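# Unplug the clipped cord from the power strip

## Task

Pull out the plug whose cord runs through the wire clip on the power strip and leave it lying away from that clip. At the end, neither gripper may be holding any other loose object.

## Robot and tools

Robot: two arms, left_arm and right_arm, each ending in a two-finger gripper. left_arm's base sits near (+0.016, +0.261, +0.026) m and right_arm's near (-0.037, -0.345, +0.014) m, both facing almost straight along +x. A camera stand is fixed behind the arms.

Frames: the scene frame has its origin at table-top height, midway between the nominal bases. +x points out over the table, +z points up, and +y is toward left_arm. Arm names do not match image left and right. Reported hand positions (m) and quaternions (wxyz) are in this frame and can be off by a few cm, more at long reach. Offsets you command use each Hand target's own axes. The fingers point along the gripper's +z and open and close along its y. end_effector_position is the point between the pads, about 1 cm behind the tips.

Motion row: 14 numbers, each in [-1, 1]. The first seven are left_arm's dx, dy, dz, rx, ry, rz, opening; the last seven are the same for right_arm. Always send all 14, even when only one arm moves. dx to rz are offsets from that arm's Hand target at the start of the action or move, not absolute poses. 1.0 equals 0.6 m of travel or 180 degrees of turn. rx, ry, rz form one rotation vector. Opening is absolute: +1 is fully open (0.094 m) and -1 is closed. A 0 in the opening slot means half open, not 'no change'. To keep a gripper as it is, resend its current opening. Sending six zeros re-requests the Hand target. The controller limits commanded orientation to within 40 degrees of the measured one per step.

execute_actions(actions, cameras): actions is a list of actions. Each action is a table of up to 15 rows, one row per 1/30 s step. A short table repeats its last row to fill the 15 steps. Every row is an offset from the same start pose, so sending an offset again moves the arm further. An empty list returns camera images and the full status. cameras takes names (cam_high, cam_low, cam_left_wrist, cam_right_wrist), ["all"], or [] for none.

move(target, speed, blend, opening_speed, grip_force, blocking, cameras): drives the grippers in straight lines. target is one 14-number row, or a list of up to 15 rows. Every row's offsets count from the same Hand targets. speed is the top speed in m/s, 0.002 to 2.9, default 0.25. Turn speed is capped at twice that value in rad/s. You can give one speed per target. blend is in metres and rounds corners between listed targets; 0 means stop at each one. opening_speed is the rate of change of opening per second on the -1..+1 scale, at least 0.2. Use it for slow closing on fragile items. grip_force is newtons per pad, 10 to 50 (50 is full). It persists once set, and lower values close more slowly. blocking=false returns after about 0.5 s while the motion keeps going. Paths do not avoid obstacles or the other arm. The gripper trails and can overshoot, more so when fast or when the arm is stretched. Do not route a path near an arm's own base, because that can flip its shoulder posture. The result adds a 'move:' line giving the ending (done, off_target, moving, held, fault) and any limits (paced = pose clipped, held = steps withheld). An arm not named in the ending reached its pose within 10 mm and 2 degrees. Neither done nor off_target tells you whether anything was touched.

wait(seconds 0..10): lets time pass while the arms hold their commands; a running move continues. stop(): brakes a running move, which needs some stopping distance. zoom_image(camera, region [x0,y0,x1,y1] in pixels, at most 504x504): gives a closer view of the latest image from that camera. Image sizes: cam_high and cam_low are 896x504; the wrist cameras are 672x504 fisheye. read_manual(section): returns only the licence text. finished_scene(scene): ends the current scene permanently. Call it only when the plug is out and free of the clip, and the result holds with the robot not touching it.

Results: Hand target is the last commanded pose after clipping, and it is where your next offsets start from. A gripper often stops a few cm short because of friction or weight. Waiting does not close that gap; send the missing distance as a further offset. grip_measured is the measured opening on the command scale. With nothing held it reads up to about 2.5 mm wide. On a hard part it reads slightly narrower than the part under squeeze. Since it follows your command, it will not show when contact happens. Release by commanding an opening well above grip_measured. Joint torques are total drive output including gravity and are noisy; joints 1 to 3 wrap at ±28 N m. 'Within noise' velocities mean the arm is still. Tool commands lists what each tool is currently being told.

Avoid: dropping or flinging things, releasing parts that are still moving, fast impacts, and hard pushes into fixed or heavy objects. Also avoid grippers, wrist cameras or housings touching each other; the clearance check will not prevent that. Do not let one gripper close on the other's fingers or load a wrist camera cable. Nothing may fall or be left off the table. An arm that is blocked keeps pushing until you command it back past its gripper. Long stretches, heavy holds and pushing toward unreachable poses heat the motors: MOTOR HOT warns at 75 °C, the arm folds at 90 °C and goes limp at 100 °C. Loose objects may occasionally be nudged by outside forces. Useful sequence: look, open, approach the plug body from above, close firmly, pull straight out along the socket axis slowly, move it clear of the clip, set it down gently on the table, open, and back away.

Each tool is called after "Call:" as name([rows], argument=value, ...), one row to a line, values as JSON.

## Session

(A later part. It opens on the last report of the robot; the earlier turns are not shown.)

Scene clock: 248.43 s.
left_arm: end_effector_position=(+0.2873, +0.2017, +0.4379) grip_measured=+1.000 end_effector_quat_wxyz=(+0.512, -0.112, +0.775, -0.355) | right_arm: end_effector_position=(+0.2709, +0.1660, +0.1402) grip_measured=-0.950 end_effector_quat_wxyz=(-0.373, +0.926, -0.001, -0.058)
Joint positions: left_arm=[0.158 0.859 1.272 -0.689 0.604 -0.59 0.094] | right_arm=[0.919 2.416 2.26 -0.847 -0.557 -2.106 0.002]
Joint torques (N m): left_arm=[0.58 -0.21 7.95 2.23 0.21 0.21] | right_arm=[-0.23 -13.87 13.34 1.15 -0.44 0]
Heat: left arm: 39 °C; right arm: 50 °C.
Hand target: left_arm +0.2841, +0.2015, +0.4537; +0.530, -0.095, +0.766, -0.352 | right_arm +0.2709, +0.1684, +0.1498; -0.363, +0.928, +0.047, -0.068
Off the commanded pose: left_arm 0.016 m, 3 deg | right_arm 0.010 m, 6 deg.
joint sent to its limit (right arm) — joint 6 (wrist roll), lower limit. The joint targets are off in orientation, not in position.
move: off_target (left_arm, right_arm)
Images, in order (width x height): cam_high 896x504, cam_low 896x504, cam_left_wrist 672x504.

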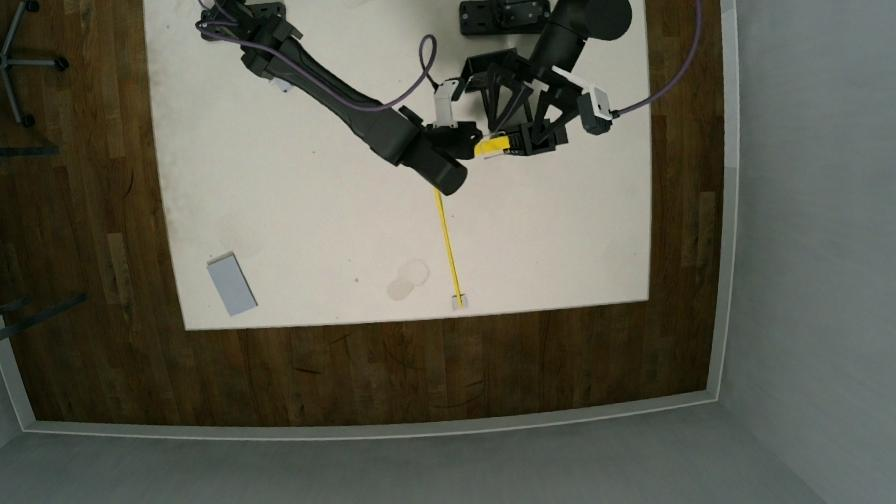

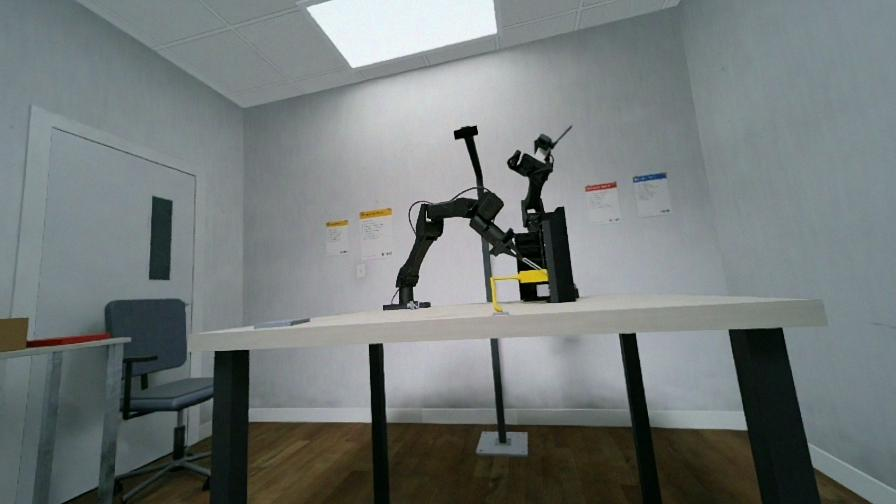

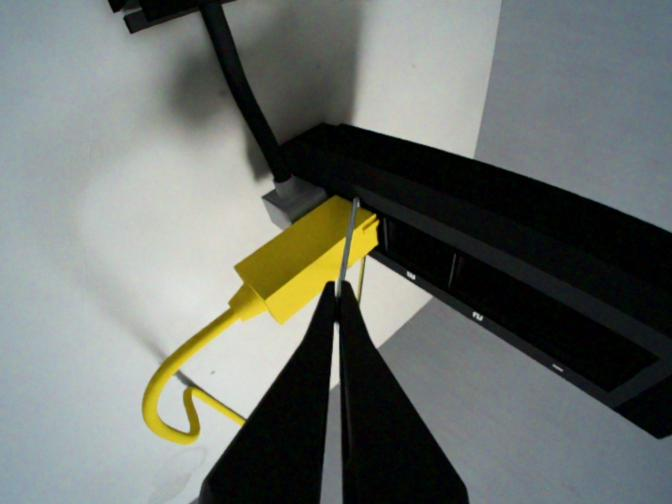

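Call:
move([
  [0,0,0,0,0,0,1,0,0,0,0,0,0,-0.6],
  [0,0,0,0,0,0,1,-0.0072,0.0222,-0.1115,0,0,0,-0.6],
  [0,0,0,0,0,0,1,0.0412,0.0775,-0.1242,0.1035,-0.0845,0.4656,-0.15],
], speed=[0.1,0.1,0.16], opening_speed=1.0, blend=[0,0.02,0], cameras=["cam_left_wrist","cam_low","cam_high"])

Call:
zoom_image(camera="cam_left_wrist", region=[200, 50, 480, 310])

Call:
zoom_image(camera="cam_low", region=[440, 200, 600, 320])

Scene clock: 280.50 s.
left_arm: end_effector_position=(+0.2873, +0.2017, +0.4379) grip_measured=+1.000 end_effector_quat_wxyz=(+0.512, -0.112, +0.775, -0.355) | right_arm: end_effector_position=(+0.3110, +0.0921, +0.1543) grip_measured=-0.152 end_effector_quat_wxyz=(-0.337, +0.644, -0.557, -0.402)
Joint positions: left_arm=[0.158 0.859 1.272 -0.689 0.604 -0.59 0.094] | right_arm=[0.69 2.192 1.714 -0.354 -0.916 -0.701 0.04]
Joint torques (N m): left_arm=[0.59 -0.18 7.97 2.23 0.22 0.21] | right_arm=[-0.94 -16.27 6.93 1.77 -0.64 0.1]
Heat: left arm: 40 °C; right arm: 47 °C.
Hand target: left_arm +0.2841, +0.2015, +0.4537; +0.530, -0.095, +0.766, -0.352 | right_arm +0.3089, +0.0880, +0.1703; -0.349, +0.641, -0.548, -0.408
Off the commanded pose: left_arm 0.016 m, 3 deg | right_arm 0.016 m, 2 deg.
move: off_target (left_arm, right_arm); target 3's new opening was sent with right_arm's hand 0.017 m and 2 deg from that target
Images, in order (width x height): cam_high 896x504, cam_low 896x504, cam_left_wrist 672x504.

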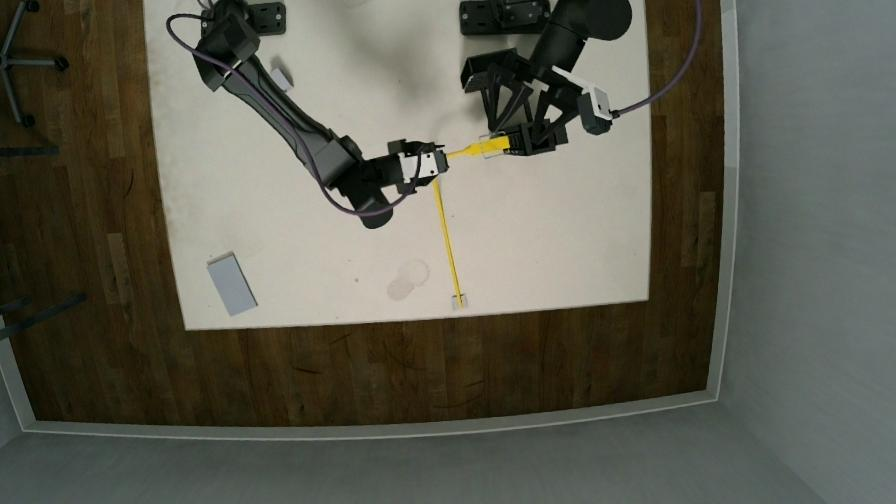

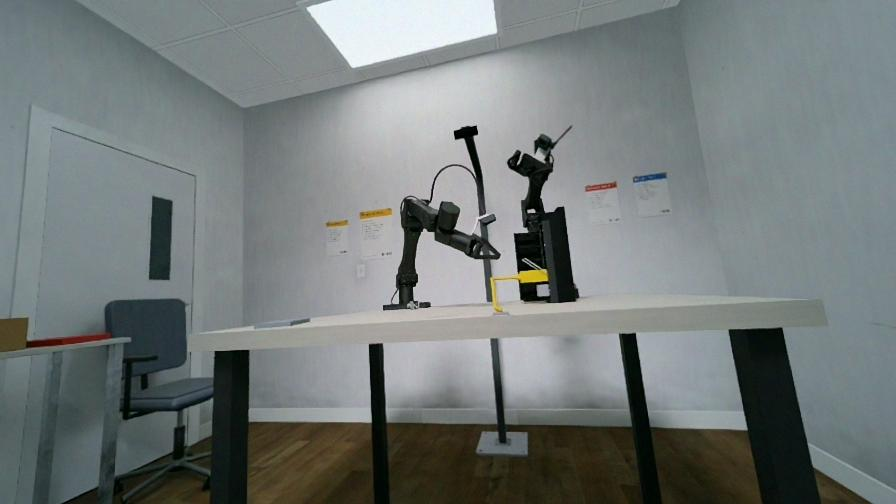

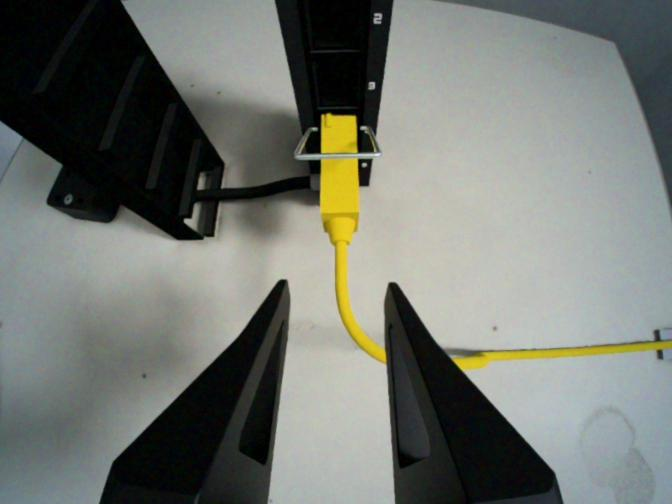

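Scaled by 1.800 from the camera's 672x504 image, which has a finer 960x720 frame.

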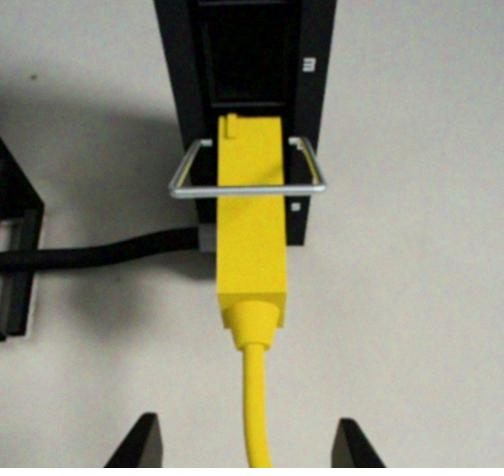

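Scaled by 3.150 from the camera's 896x504 image, which has a finer 1280x720 frame.

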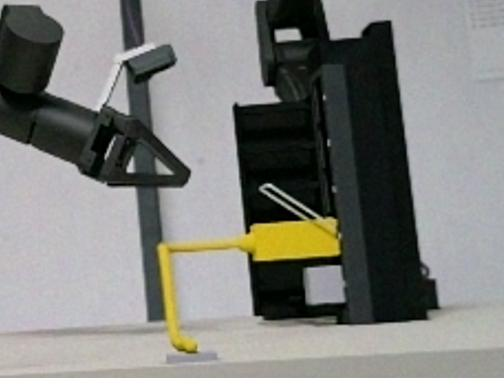

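Call:
move(target=[0,0,0,0,0,0,1,0.1123,-0.0015,0.0743,0,0,0,-0.15], speed=0.12, cameras=["cam_left_wrist"])

Scene clock: 297.13 s.
left_arm: end_effector_position=(+0.2873, +0.2017, +0.4379) grip_measured=+1.000 end_effector_quat_wxyz=(+0.512, -0.112, +0.775, -0.355) | right_arm: end_effector_position=(+0.3149, +0.0980, +0.0973) grip_measured=-0.152 end_effector_quat_wxyz=(-0.356, +0.642, -0.549, -0.400)
Joint positions: left_arm=[0.158 0.859 1.272 -0.689 0.604 -0.59 0.094] | right_arm=[0.695 2.275 1.583 -0.078 -0.912 -0.676 0.04]
Joint torques (N m): left_arm=[0.58 -0.21 7.97 2.23 0.21 0.21] | right_arm=[0.36 -12.64 7.04 1.85 -0.5 0.1]
Heat: left arm: 40 °C; right arm: 46 °C.
Hand target: left_arm +0.2841, +0.2015, +0.4537; +0.530, -0.095, +0.766, -0.352 | right_arm +0.3079, +0.1000, +0.0902; -0.349, +0.641, -0.548, -0.408
Off the commanded pose: left_arm 0.016 m, 3 deg | right_arm 0.010 m, 1 deg.
move: off_target (left_arm)
Images, in order (width x height): cam_left_wrist 672x504.

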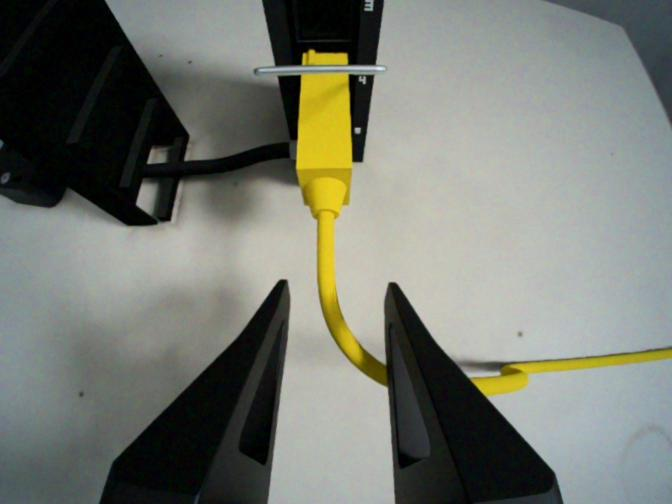

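Call:
move([
  [0,0,0,0,0,0,1,-0.012,0.0008,0.0652,0,0,0,-0.15],
  [0,0,0,0,0,0,1,-0.0425,0,0.131,0,0,0,-0.15],
], speed=0.08, blend=[0.01,0], cameras=["cam_left_wrist","cam_low"])

Call:
zoom_image(camera="cam_low", region=[480, 230, 580, 310])

Scene clock: 308.10 s.
left_arm: end_effector_position=(+0.2873, +0.2017, +0.4379) grip_measured=+1.000 end_effector_quat_wxyz=(+0.512, -0.112, +0.775, -0.355) | right_arm: end_effector_position=(+0.2990, +0.1746, +0.0876) grip_measured=-0.152 end_effector_quat_wxyz=(-0.360, +0.641, -0.546, -0.402)
Joint positions: left_arm=[0.158 0.859 1.272 -0.689 0.604 -0.59 0.094] | right_arm=[0.834 2.423 1.773 -0.001 -0.811 -0.53 0.04]
Joint torques (N m): left_arm=[0.57 -0.21 7.95 2.23 0.23 0.2] | right_arm=[0.58 -12.36 11.7 1.64 -0.36 0.1]
Heat: left arm: 40 °C; right arm: 46 °C.
Hand target: left_arm +0.2841, +0.2015, +0.4537; +0.530, -0.095, +0.766, -0.352 | right_arm +0.2953, +0.1809, +0.0803; -0.349, +0.641, -0.548, -0.408
Off the commanded pose: left_arm 0.016 m, 3 deg | right_arm 0.011 m, 1 deg.
move: off_target (left_arm, right_arm)
Images, in order (width x height): cam_low 896x504, cam_left_wrist 672x504.

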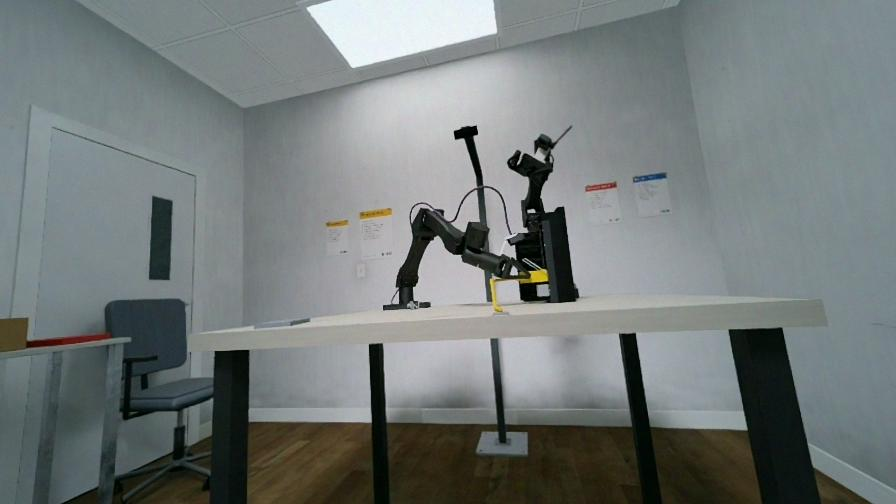

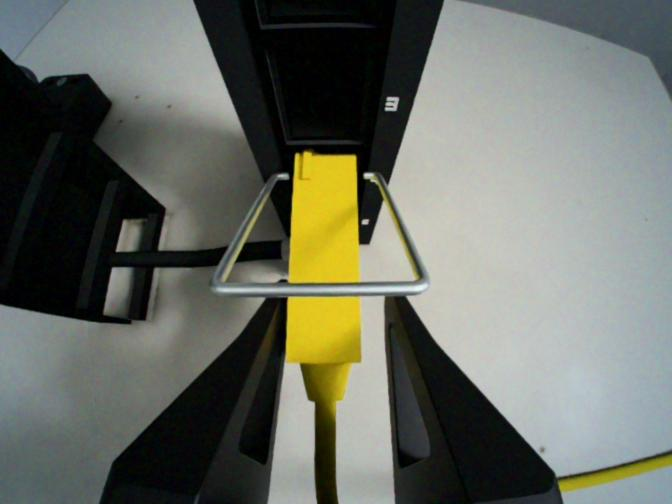

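Scaled by 5.040 from the camera's 896x504 image, which has a finer 1280x720 frame.

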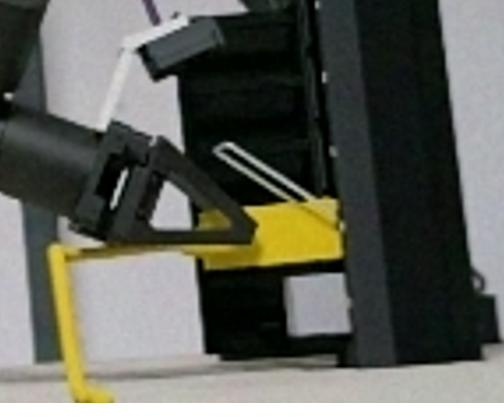

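Call:
move([
  [0,0,0,0,0,0,1,0,0.01,0,0,0,0,-0.15],
  [0,0,0,0,0,0,1,0,0.01,0,0,0,0,-0.35],
], speed=0.05, opening_speed=0.5, cameras=["cam_left_wrist"])

Scene clock: 314.03 s.
left_arm: end_effector_position=(+0.2873, +0.2017, +0.4379) grip_measured=+1.000 end_effector_quat_wxyz=(+0.512, -0.112, +0.775, -0.355) | right_arm: end_effector_position=(+0.2966, +0.1768, +0.0878) grip_measured=-0.348 end_effector_quat_wxyz=(-0.359, +0.641, -0.546, -0.403)
Joint positions: left_arm=[0.158 0.859 1.272 -0.689 0.604 -0.59 0.094] | right_arm=[0.84 2.423 1.773 0.002 -0.808 -0.524 0.031]
Joint torques (N m): left_arm=[0.61 -0.2 7.97 2.22 0.22 0.21] | right_arm=[0.62 -13.64 8.4 1.82 -0.31 0.14]
Heat: left arm: 40 °C; right arm: 47 °C.
Hand target: left_arm +0.2841, +0.2015, +0.4537; +0.530, -0.095, +0.766, -0.352 | right_arm +0.2892, +0.1801, +0.0803; -0.349, +0.641, -0.548, -0.408
Off the commanded pose: left_arm 0.016 m, 3 deg | right_arm 0.011 m, 1 deg.
move: off_target (left_arm, right_arm); target 2's new opening was sent with right_arm's hand 0.011 m and 1 deg from that target
Images, in order (width x height): cam_left_wrist 672x504.

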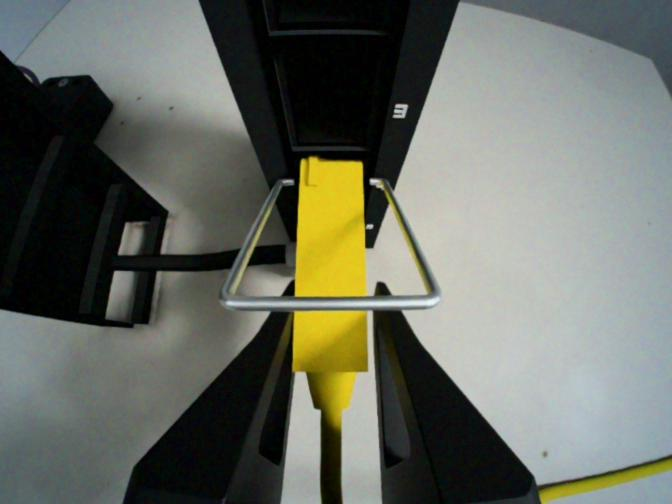

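Call:
move([
  [0,0,0,0,0,0,1,0,0,0,0,0,0,-0.8],
  [0,0,0,0,0,0,1,0.0338,-0.0052,-0.1062,0,0,0,-0.8],
], speed=0.05, opening_speed=0.5, cameras=["cam_left_wrist","cam_low"])

Call:
zoom_image(camera="cam_low", region=[460, 220, 580, 310])

Scene clock: 324.03 s.
left_arm: end_effector_position=(+0.2873, +0.2017, +0.4379) grip_measured=+1.000 end_effector_quat_wxyz=(+0.512, -0.112, +0.775, -0.355) | right_arm: end_effector_position=(+0.2931, +0.1704, +0.0863) grip_measured=-0.490 end_effector_quat_wxyz=(-0.391, +0.641, -0.531, -0.393)
Joint positions: left_arm=[0.158 0.859 1.272 -0.689 0.604 -0.59 0.094] | right_arm=[0.841 2.382 1.647 0.157 -0.79 -0.525 0.024]
Joint torques (N m): left_arm=[0.59 -0.23 7.98 2.23 0.21 0.21] | right_arm=[-8.64 -20.05 3.52 0.52 -1.46 -0.58]
Heat: left arm: 40 °C; right arm: 49 °C.
Hand target: left_arm +0.2841, +0.2015, +0.4537; +0.530, -0.095, +0.766, -0.352 | right_arm +0.3028, +0.1149, +0.0888; -0.349, +0.641, -0.548, -0.408
Off the commanded pose: left_arm 0.016 m, 3 deg | right_arm 0.056 m, 5 deg.
move: off_target (left_arm, right_arm)
Images, in order (width x height): cam_low 896x504, cam_left_wrist 672x504.

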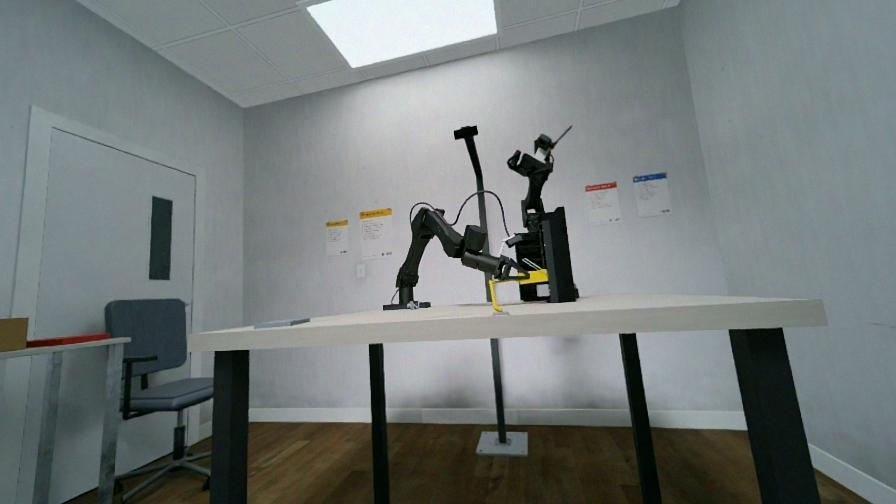

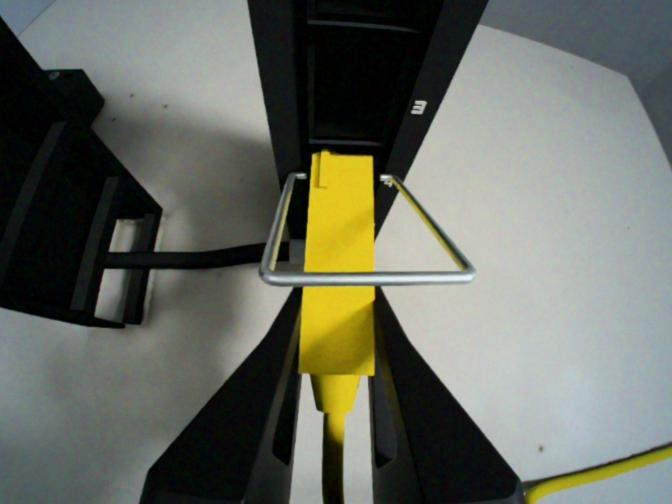

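Scaled by 4.200 from the camera's 896x504 image, which has a finer 1280x720 frame.

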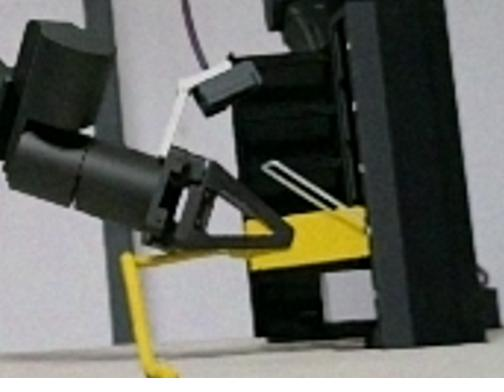

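Call:
move(target=[0,0,0,0,0,0,1,0.0125,0,-0.027,0,0,0,-0.8], speed=0.04, cameras=["cam_left_wrist","cam_low"])

Scene clock: 336.90 s.
left_arm: end_effector_position=(+0.2873, +0.2017, +0.4379) grip_measured=+1.000 end_effector_quat_wxyz=(+0.512, -0.112, +0.775, -0.355) | right_arm: end_effector_position=(+0.3096, +0.0972, +0.0670) grip_measured=-0.490 end_effector_quat_wxyz=(-0.337, +0.637, -0.565, -0.402)
Joint positions: left_arm=[0.158 0.859 1.272 -0.689 0.604 -0.59 0.094] | right_arm=[0.703 2.318 1.55 -0.038 -0.898 -0.656 0.024]
Joint torques (N m): left_arm=[0.57 -0.2 7.97 2.23 0.21 0.21] | right_arm=[-0.32 -17.17 7.68 1.54 -0.66 -0.1]
Heat: left arm: 40 °C; right arm: 49 °C.
Hand target: left_arm +0.2841, +0.2015, +0.4537; +0.530, -0.095, +0.766, -0.352 | right_arm +0.3055, +0.0974, +0.0888; -0.349, +0.641, -0.548, -0.408
Off the commanded pose: left_arm 0.016 m, 3 deg | right_arm 0.022 m, 3 deg.
move: off_target (left_arm, right_arm)
Images, in order (width x height): cam_low 896x504, cam_left_wrist 672x504.

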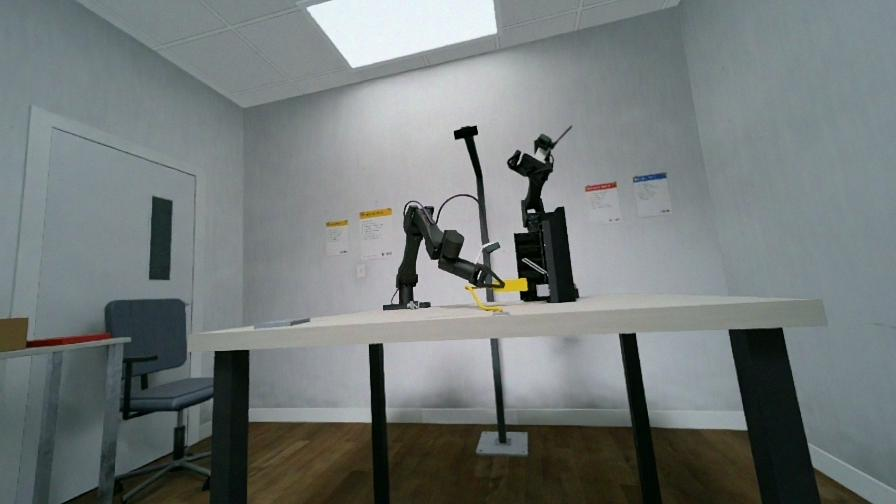

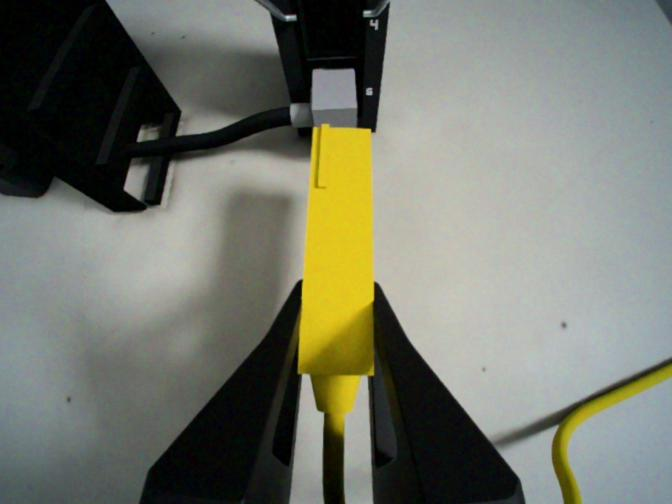

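Call:
move([
  [0,0,0,0,0,0,1,0.0432,0.0015,-0.0728,0,0,0,-0.8],
  [0,0,0,0,0,0,1,0.0885,0.0015,-0.0517,0,0,0,-0.8],
], speed=0.1, blend=[0.015,0], cameras=["cam_low"])

Call:
zoom_image(camera="cam_low", region=[440, 240, 560, 320])

Scene clock: 348.57 s.
left_arm: end_effector_position=(+0.2873, +0.2017, +0.4379) grip_measured=+1.000 end_effector_quat_wxyz=(+0.512, -0.112, +0.775, -0.355) | right_arm: end_effector_position=(+0.3184, +0.0505, +0.0597) grip_measured=-0.490 end_effector_quat_wxyz=(-0.354, +0.644, -0.552, -0.394)
Joint positions: left_arm=[0.158 0.859 1.272 -0.689 0.604 -0.59 0.094] | right_arm=[0.608 2.27 1.432 -0.031 -0.959 -0.791 0.024]
Joint torques (N m): left_arm=[0.59 -0.23 7.99 2.22 0.22 0.21] | right_arm=[-0.7 -11.81 6.11 1.66 -0.82 -0.07]
Heat: left arm: 40 °C; right arm: 55 °C.
Hand target: left_arm +0.2841, +0.2015, +0.4537; +0.530, -0.095, +0.766, -0.352 | right_arm +0.3126, +0.0472, +0.0538; -0.349, +0.641, -0.548, -0.408
Off the commanded pose: left_arm 0.016 m, 3 deg | right_arm 0.009 m, 2 deg.
move: off_target (left_arm)
Images, in order (width x height): cam_low 896x504.

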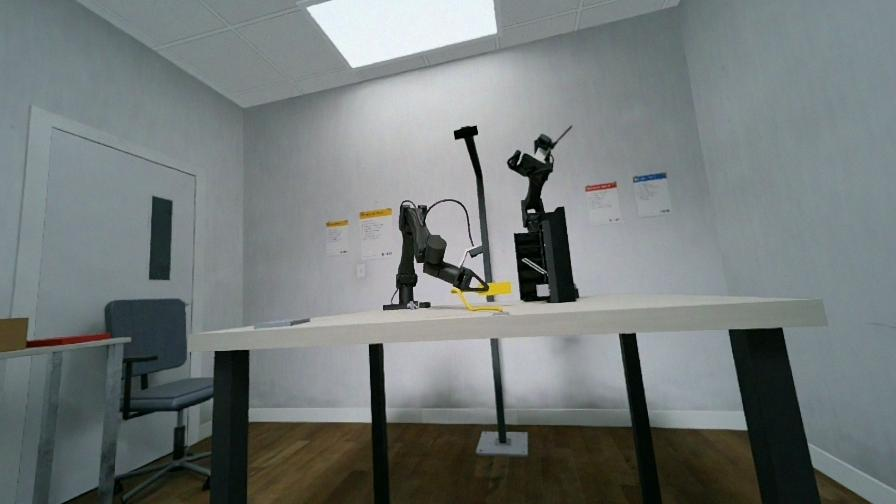

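Scaled by 4.200 from the camera's 896x504 image, which has a finer 1280x720 frame.

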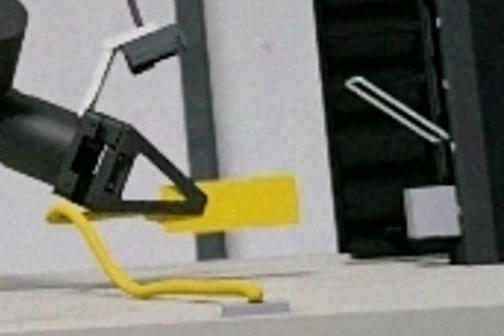

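Call:
move([
  [0,0,0,0,0,0,1,0.0332,0,0.0155,0,0,0,-0.8],
  [0,0,0,0,0,0,1,0.0544,0,0.0254,0,0,0,-0.8],
], speed=[0.06,0.025], blend=[0.003,0], cameras=["cam_low","cam_left_wrist"])

Call:
zoom_image(camera="cam_low", region=[440, 240, 560, 320])

Scene clock: 356.37 s.
left_arm: end_effector_position=(+0.2873, +0.2017, +0.4379) grip_measured=+1.000 end_effector_quat_wxyz=(+0.512, -0.112, +0.775, -0.355) | right_arm: end_effector_position=(+0.3184, +0.0509, +0.0251) grip_measured=-0.490 end_effector_quat_wxyz=(-0.353, +0.644, -0.551, -0.396)
Joint positions: left_arm=[0.158 0.859 1.272 -0.689 0.604 -0.59 0.094] | right_arm=[0.608 2.352 1.415 0.067 -0.962 -0.793 0.024]
Joint torques (N m): left_arm=[0.58 -0.21 7.99 2.22 0.22 0.21] | right_arm=[-0.66 -11.7 5.61 1.74 -0.79 -0.04]
Heat: left arm: 40 °C; right arm: 52 °C.
Hand target: left_arm +0.2841, +0.2015, +0.4537; +0.530, -0.095, +0.766, -0.352 | right_arm +0.3126, +0.0473, +0.0177; -0.349, +0.641, -0.548, -0.408
Off the commanded pose: left_arm 0.016 m, 3 deg | right_arm 0.010 m, 2 deg.
move: off_target (left_arm)
Images, in order (width x height): cam_low 896x504, cam_left_wrist 672x504.

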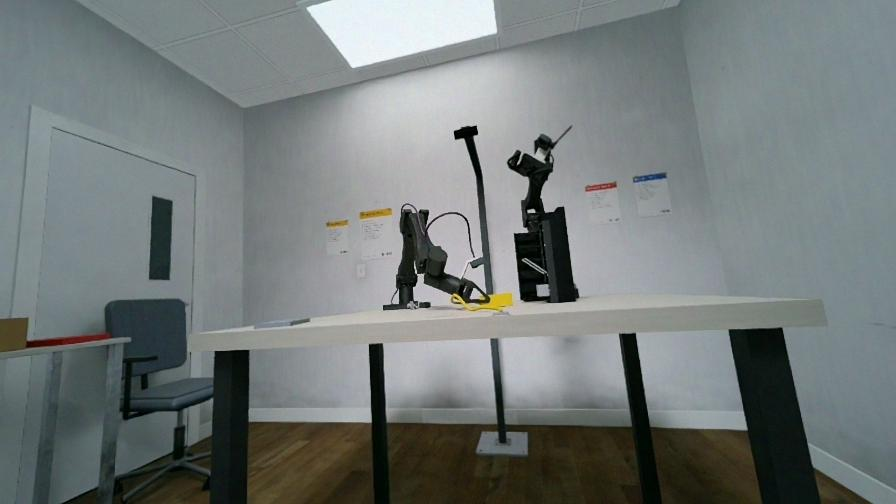

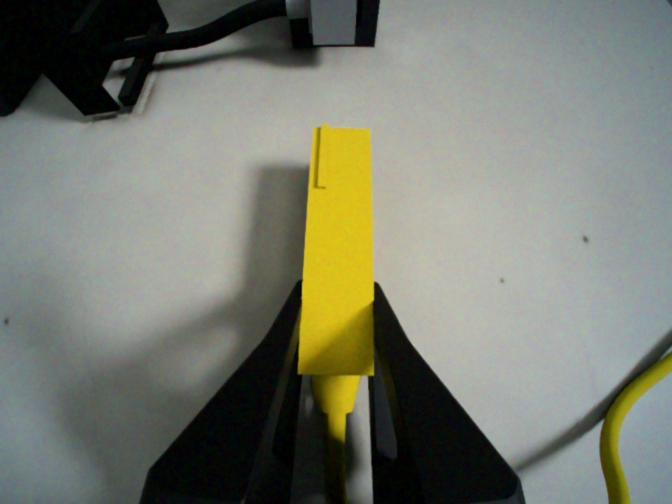

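Scaled by 4.200 from the camera's 896x504 image, which has a finer 1280x720 frame.

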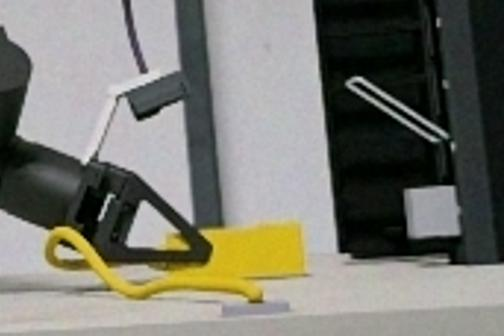

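Call:
move(target=[0,0,0,0,0,0,1,0.0121,0,0.0056,0,0,0,-0.8], speed=0.025, cameras=["cam_low","cam_left_wrist"])

Call:
zoom_image(camera="cam_low", region=[440, 240, 560, 320])

Scene clock: 361.37 s.
left_arm: end_effector_position=(+0.2873, +0.2017, +0.4379) grip_measured=+1.000 end_effector_quat_wxyz=(+0.512, -0.112, +0.775, -0.355) | right_arm: end_effector_position=(+0.3187, +0.0523, +0.0223) grip_measured=-0.490 end_effector_quat_wxyz=(-0.358, +0.645, -0.546, -0.398)
Joint positions: left_arm=[0.158 0.859 1.272 -0.689 0.604 -0.59 0.094] | right_arm=[0.608 2.366 1.415 0.093 -0.972 -0.793 0.024]
Joint torques (N m): left_arm=[0.57 -0.2 7.97 2.23 0.22 0.21] | right_arm=[-0.73 -11.55 5.55 1.7 -0.64 -0.04]
Heat: left arm: 40 °C; right arm: 52 °C.
Hand target: left_arm +0.2841, +0.2015, +0.4537; +0.530, -0.095, +0.766, -0.352 | right_arm +0.3126, +0.0472, +0.0098; -0.349, +0.641, -0.548, -0.408
Off the commanded pose: left_arm 0.016 m, 3 deg | right_arm 0.015 m, 2 deg.
move: off_target (left_arm, right_arm)
Images, in order (width x height): cam_low 896x504, cam_left_wrist 672x504.

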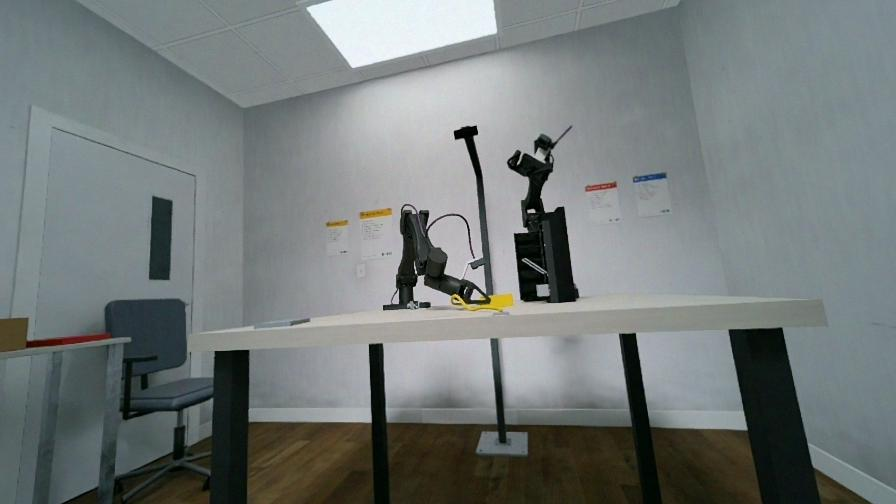

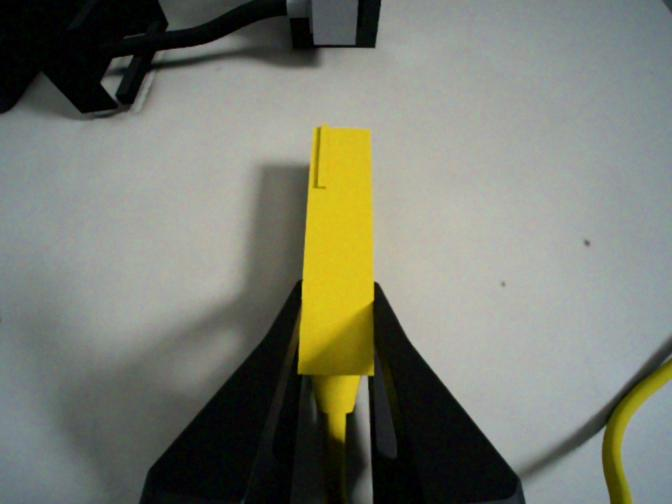

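Scaled by 4.200 from the camera's 896x504 image, which has a finer 1280x720 frame.

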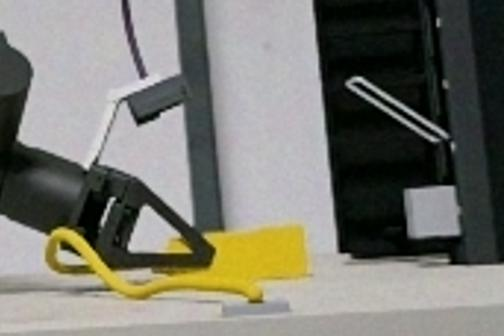

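Call:
move([
  [0,0,0,0,0,0,1,-0.008,0,-0.003,0,0,0,-0.8],
  [0,0,0,0,0,0,1,-0.008,0,-0.003,0,0,0,-0.2],
  [0,0,0,0,0,0,1,-0.02,0,-0.16,0,0,0,-0.2],
  [0,0,0,0,0,0,1,-0.15,0,-0.2,0,0,0,-0.2],
], speed=0.12, opening_speed=0.5, blend=[0,0,0.02,0], cameras=["cam_high","cam_low","cam_left_wrist"])

Call:
zoom_image(camera="cam_low", region=[440, 220, 600, 320])

Scene clock: 373.10 s.
left_arm: end_effector_position=(+0.2873, +0.2017, +0.4379) grip_measured=+1.000 end_effector_quat_wxyz=(+0.512, -0.112, +0.775, -0.355) | right_arm: end_effector_position=(+0.3235, -0.0285, +0.1210) grip_measured=-0.202 end_effector_quat_wxyz=(-0.336, +0.637, -0.565, -0.403)
Joint positions: left_arm=[0.158 0.859 1.272 -0.689 0.604 -0.59 0.094] | right_arm=[0.438 2.097 1.473 -0.514 -1.052 -1.051 0.038]
Joint torques (N m): left_arm=[0.59 -0.23 7.98 2.23 0.21 0.2] | right_arm=[0.42 -13.45 11.36 0.91 -0.81 0]
Heat: left arm: 40 °C; right arm: 50 °C.
Hand target: left_arm +0.2841, +0.2015, +0.4537; +0.530, -0.095, +0.766, -0.352 | right_arm +0.3235, -0.0225, +0.1421; -0.349, +0.641, -0.548, -0.408
Off the commanded pose: left_arm 0.016 m, 3 deg | right_arm 0.022 m, 3 deg.
move: off_target (left_arm, right_arm); target 2's new opening was sent with right_arm's hand 0.011 m and 2 deg from that target
Images, in order (width x height): cam_high 896x504, cam_low 896x504, cam_left_wrist 672x504.

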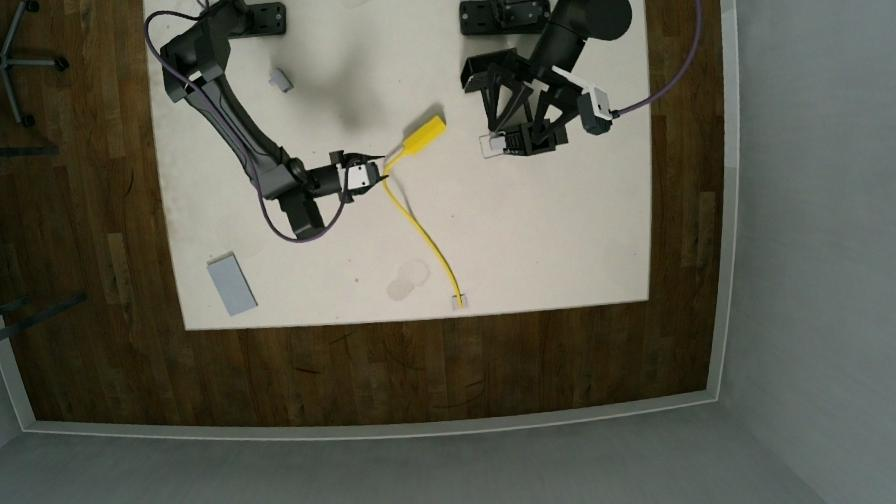

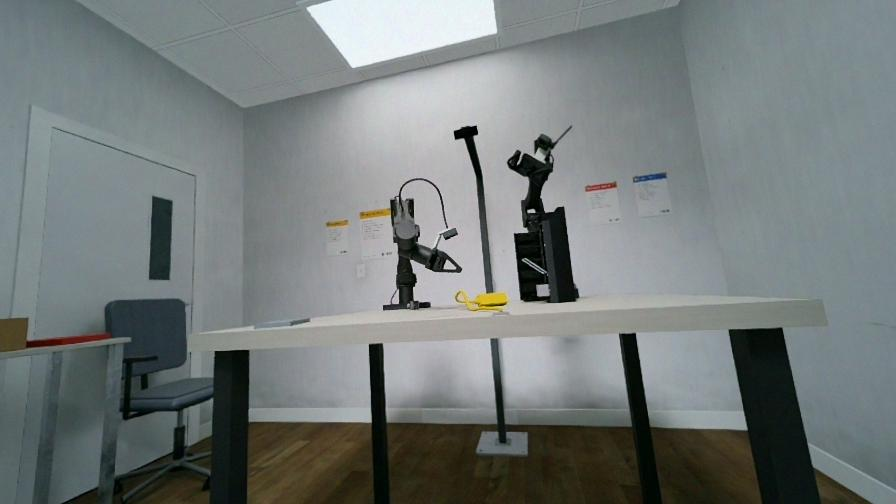

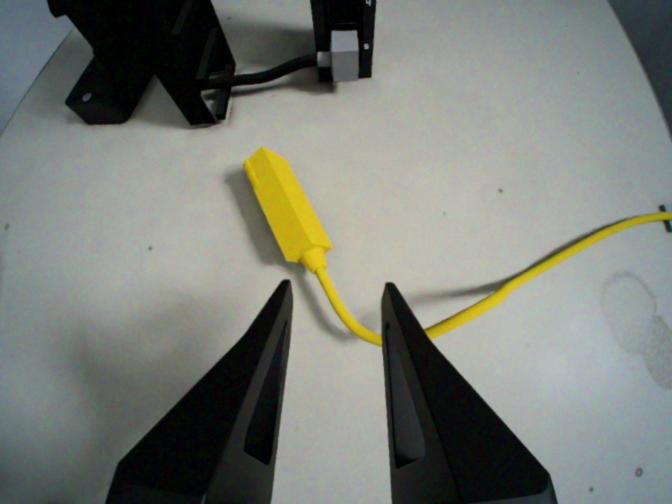

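Scaled by 3.150 from the camera's 896x504 image, which has a finer 1280x720 frame.

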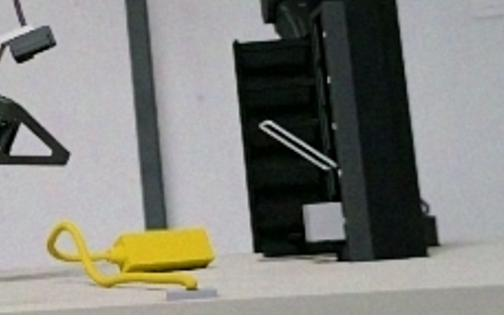

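Call:
finished_scene(scene=2)

The scene is finished: the task was done.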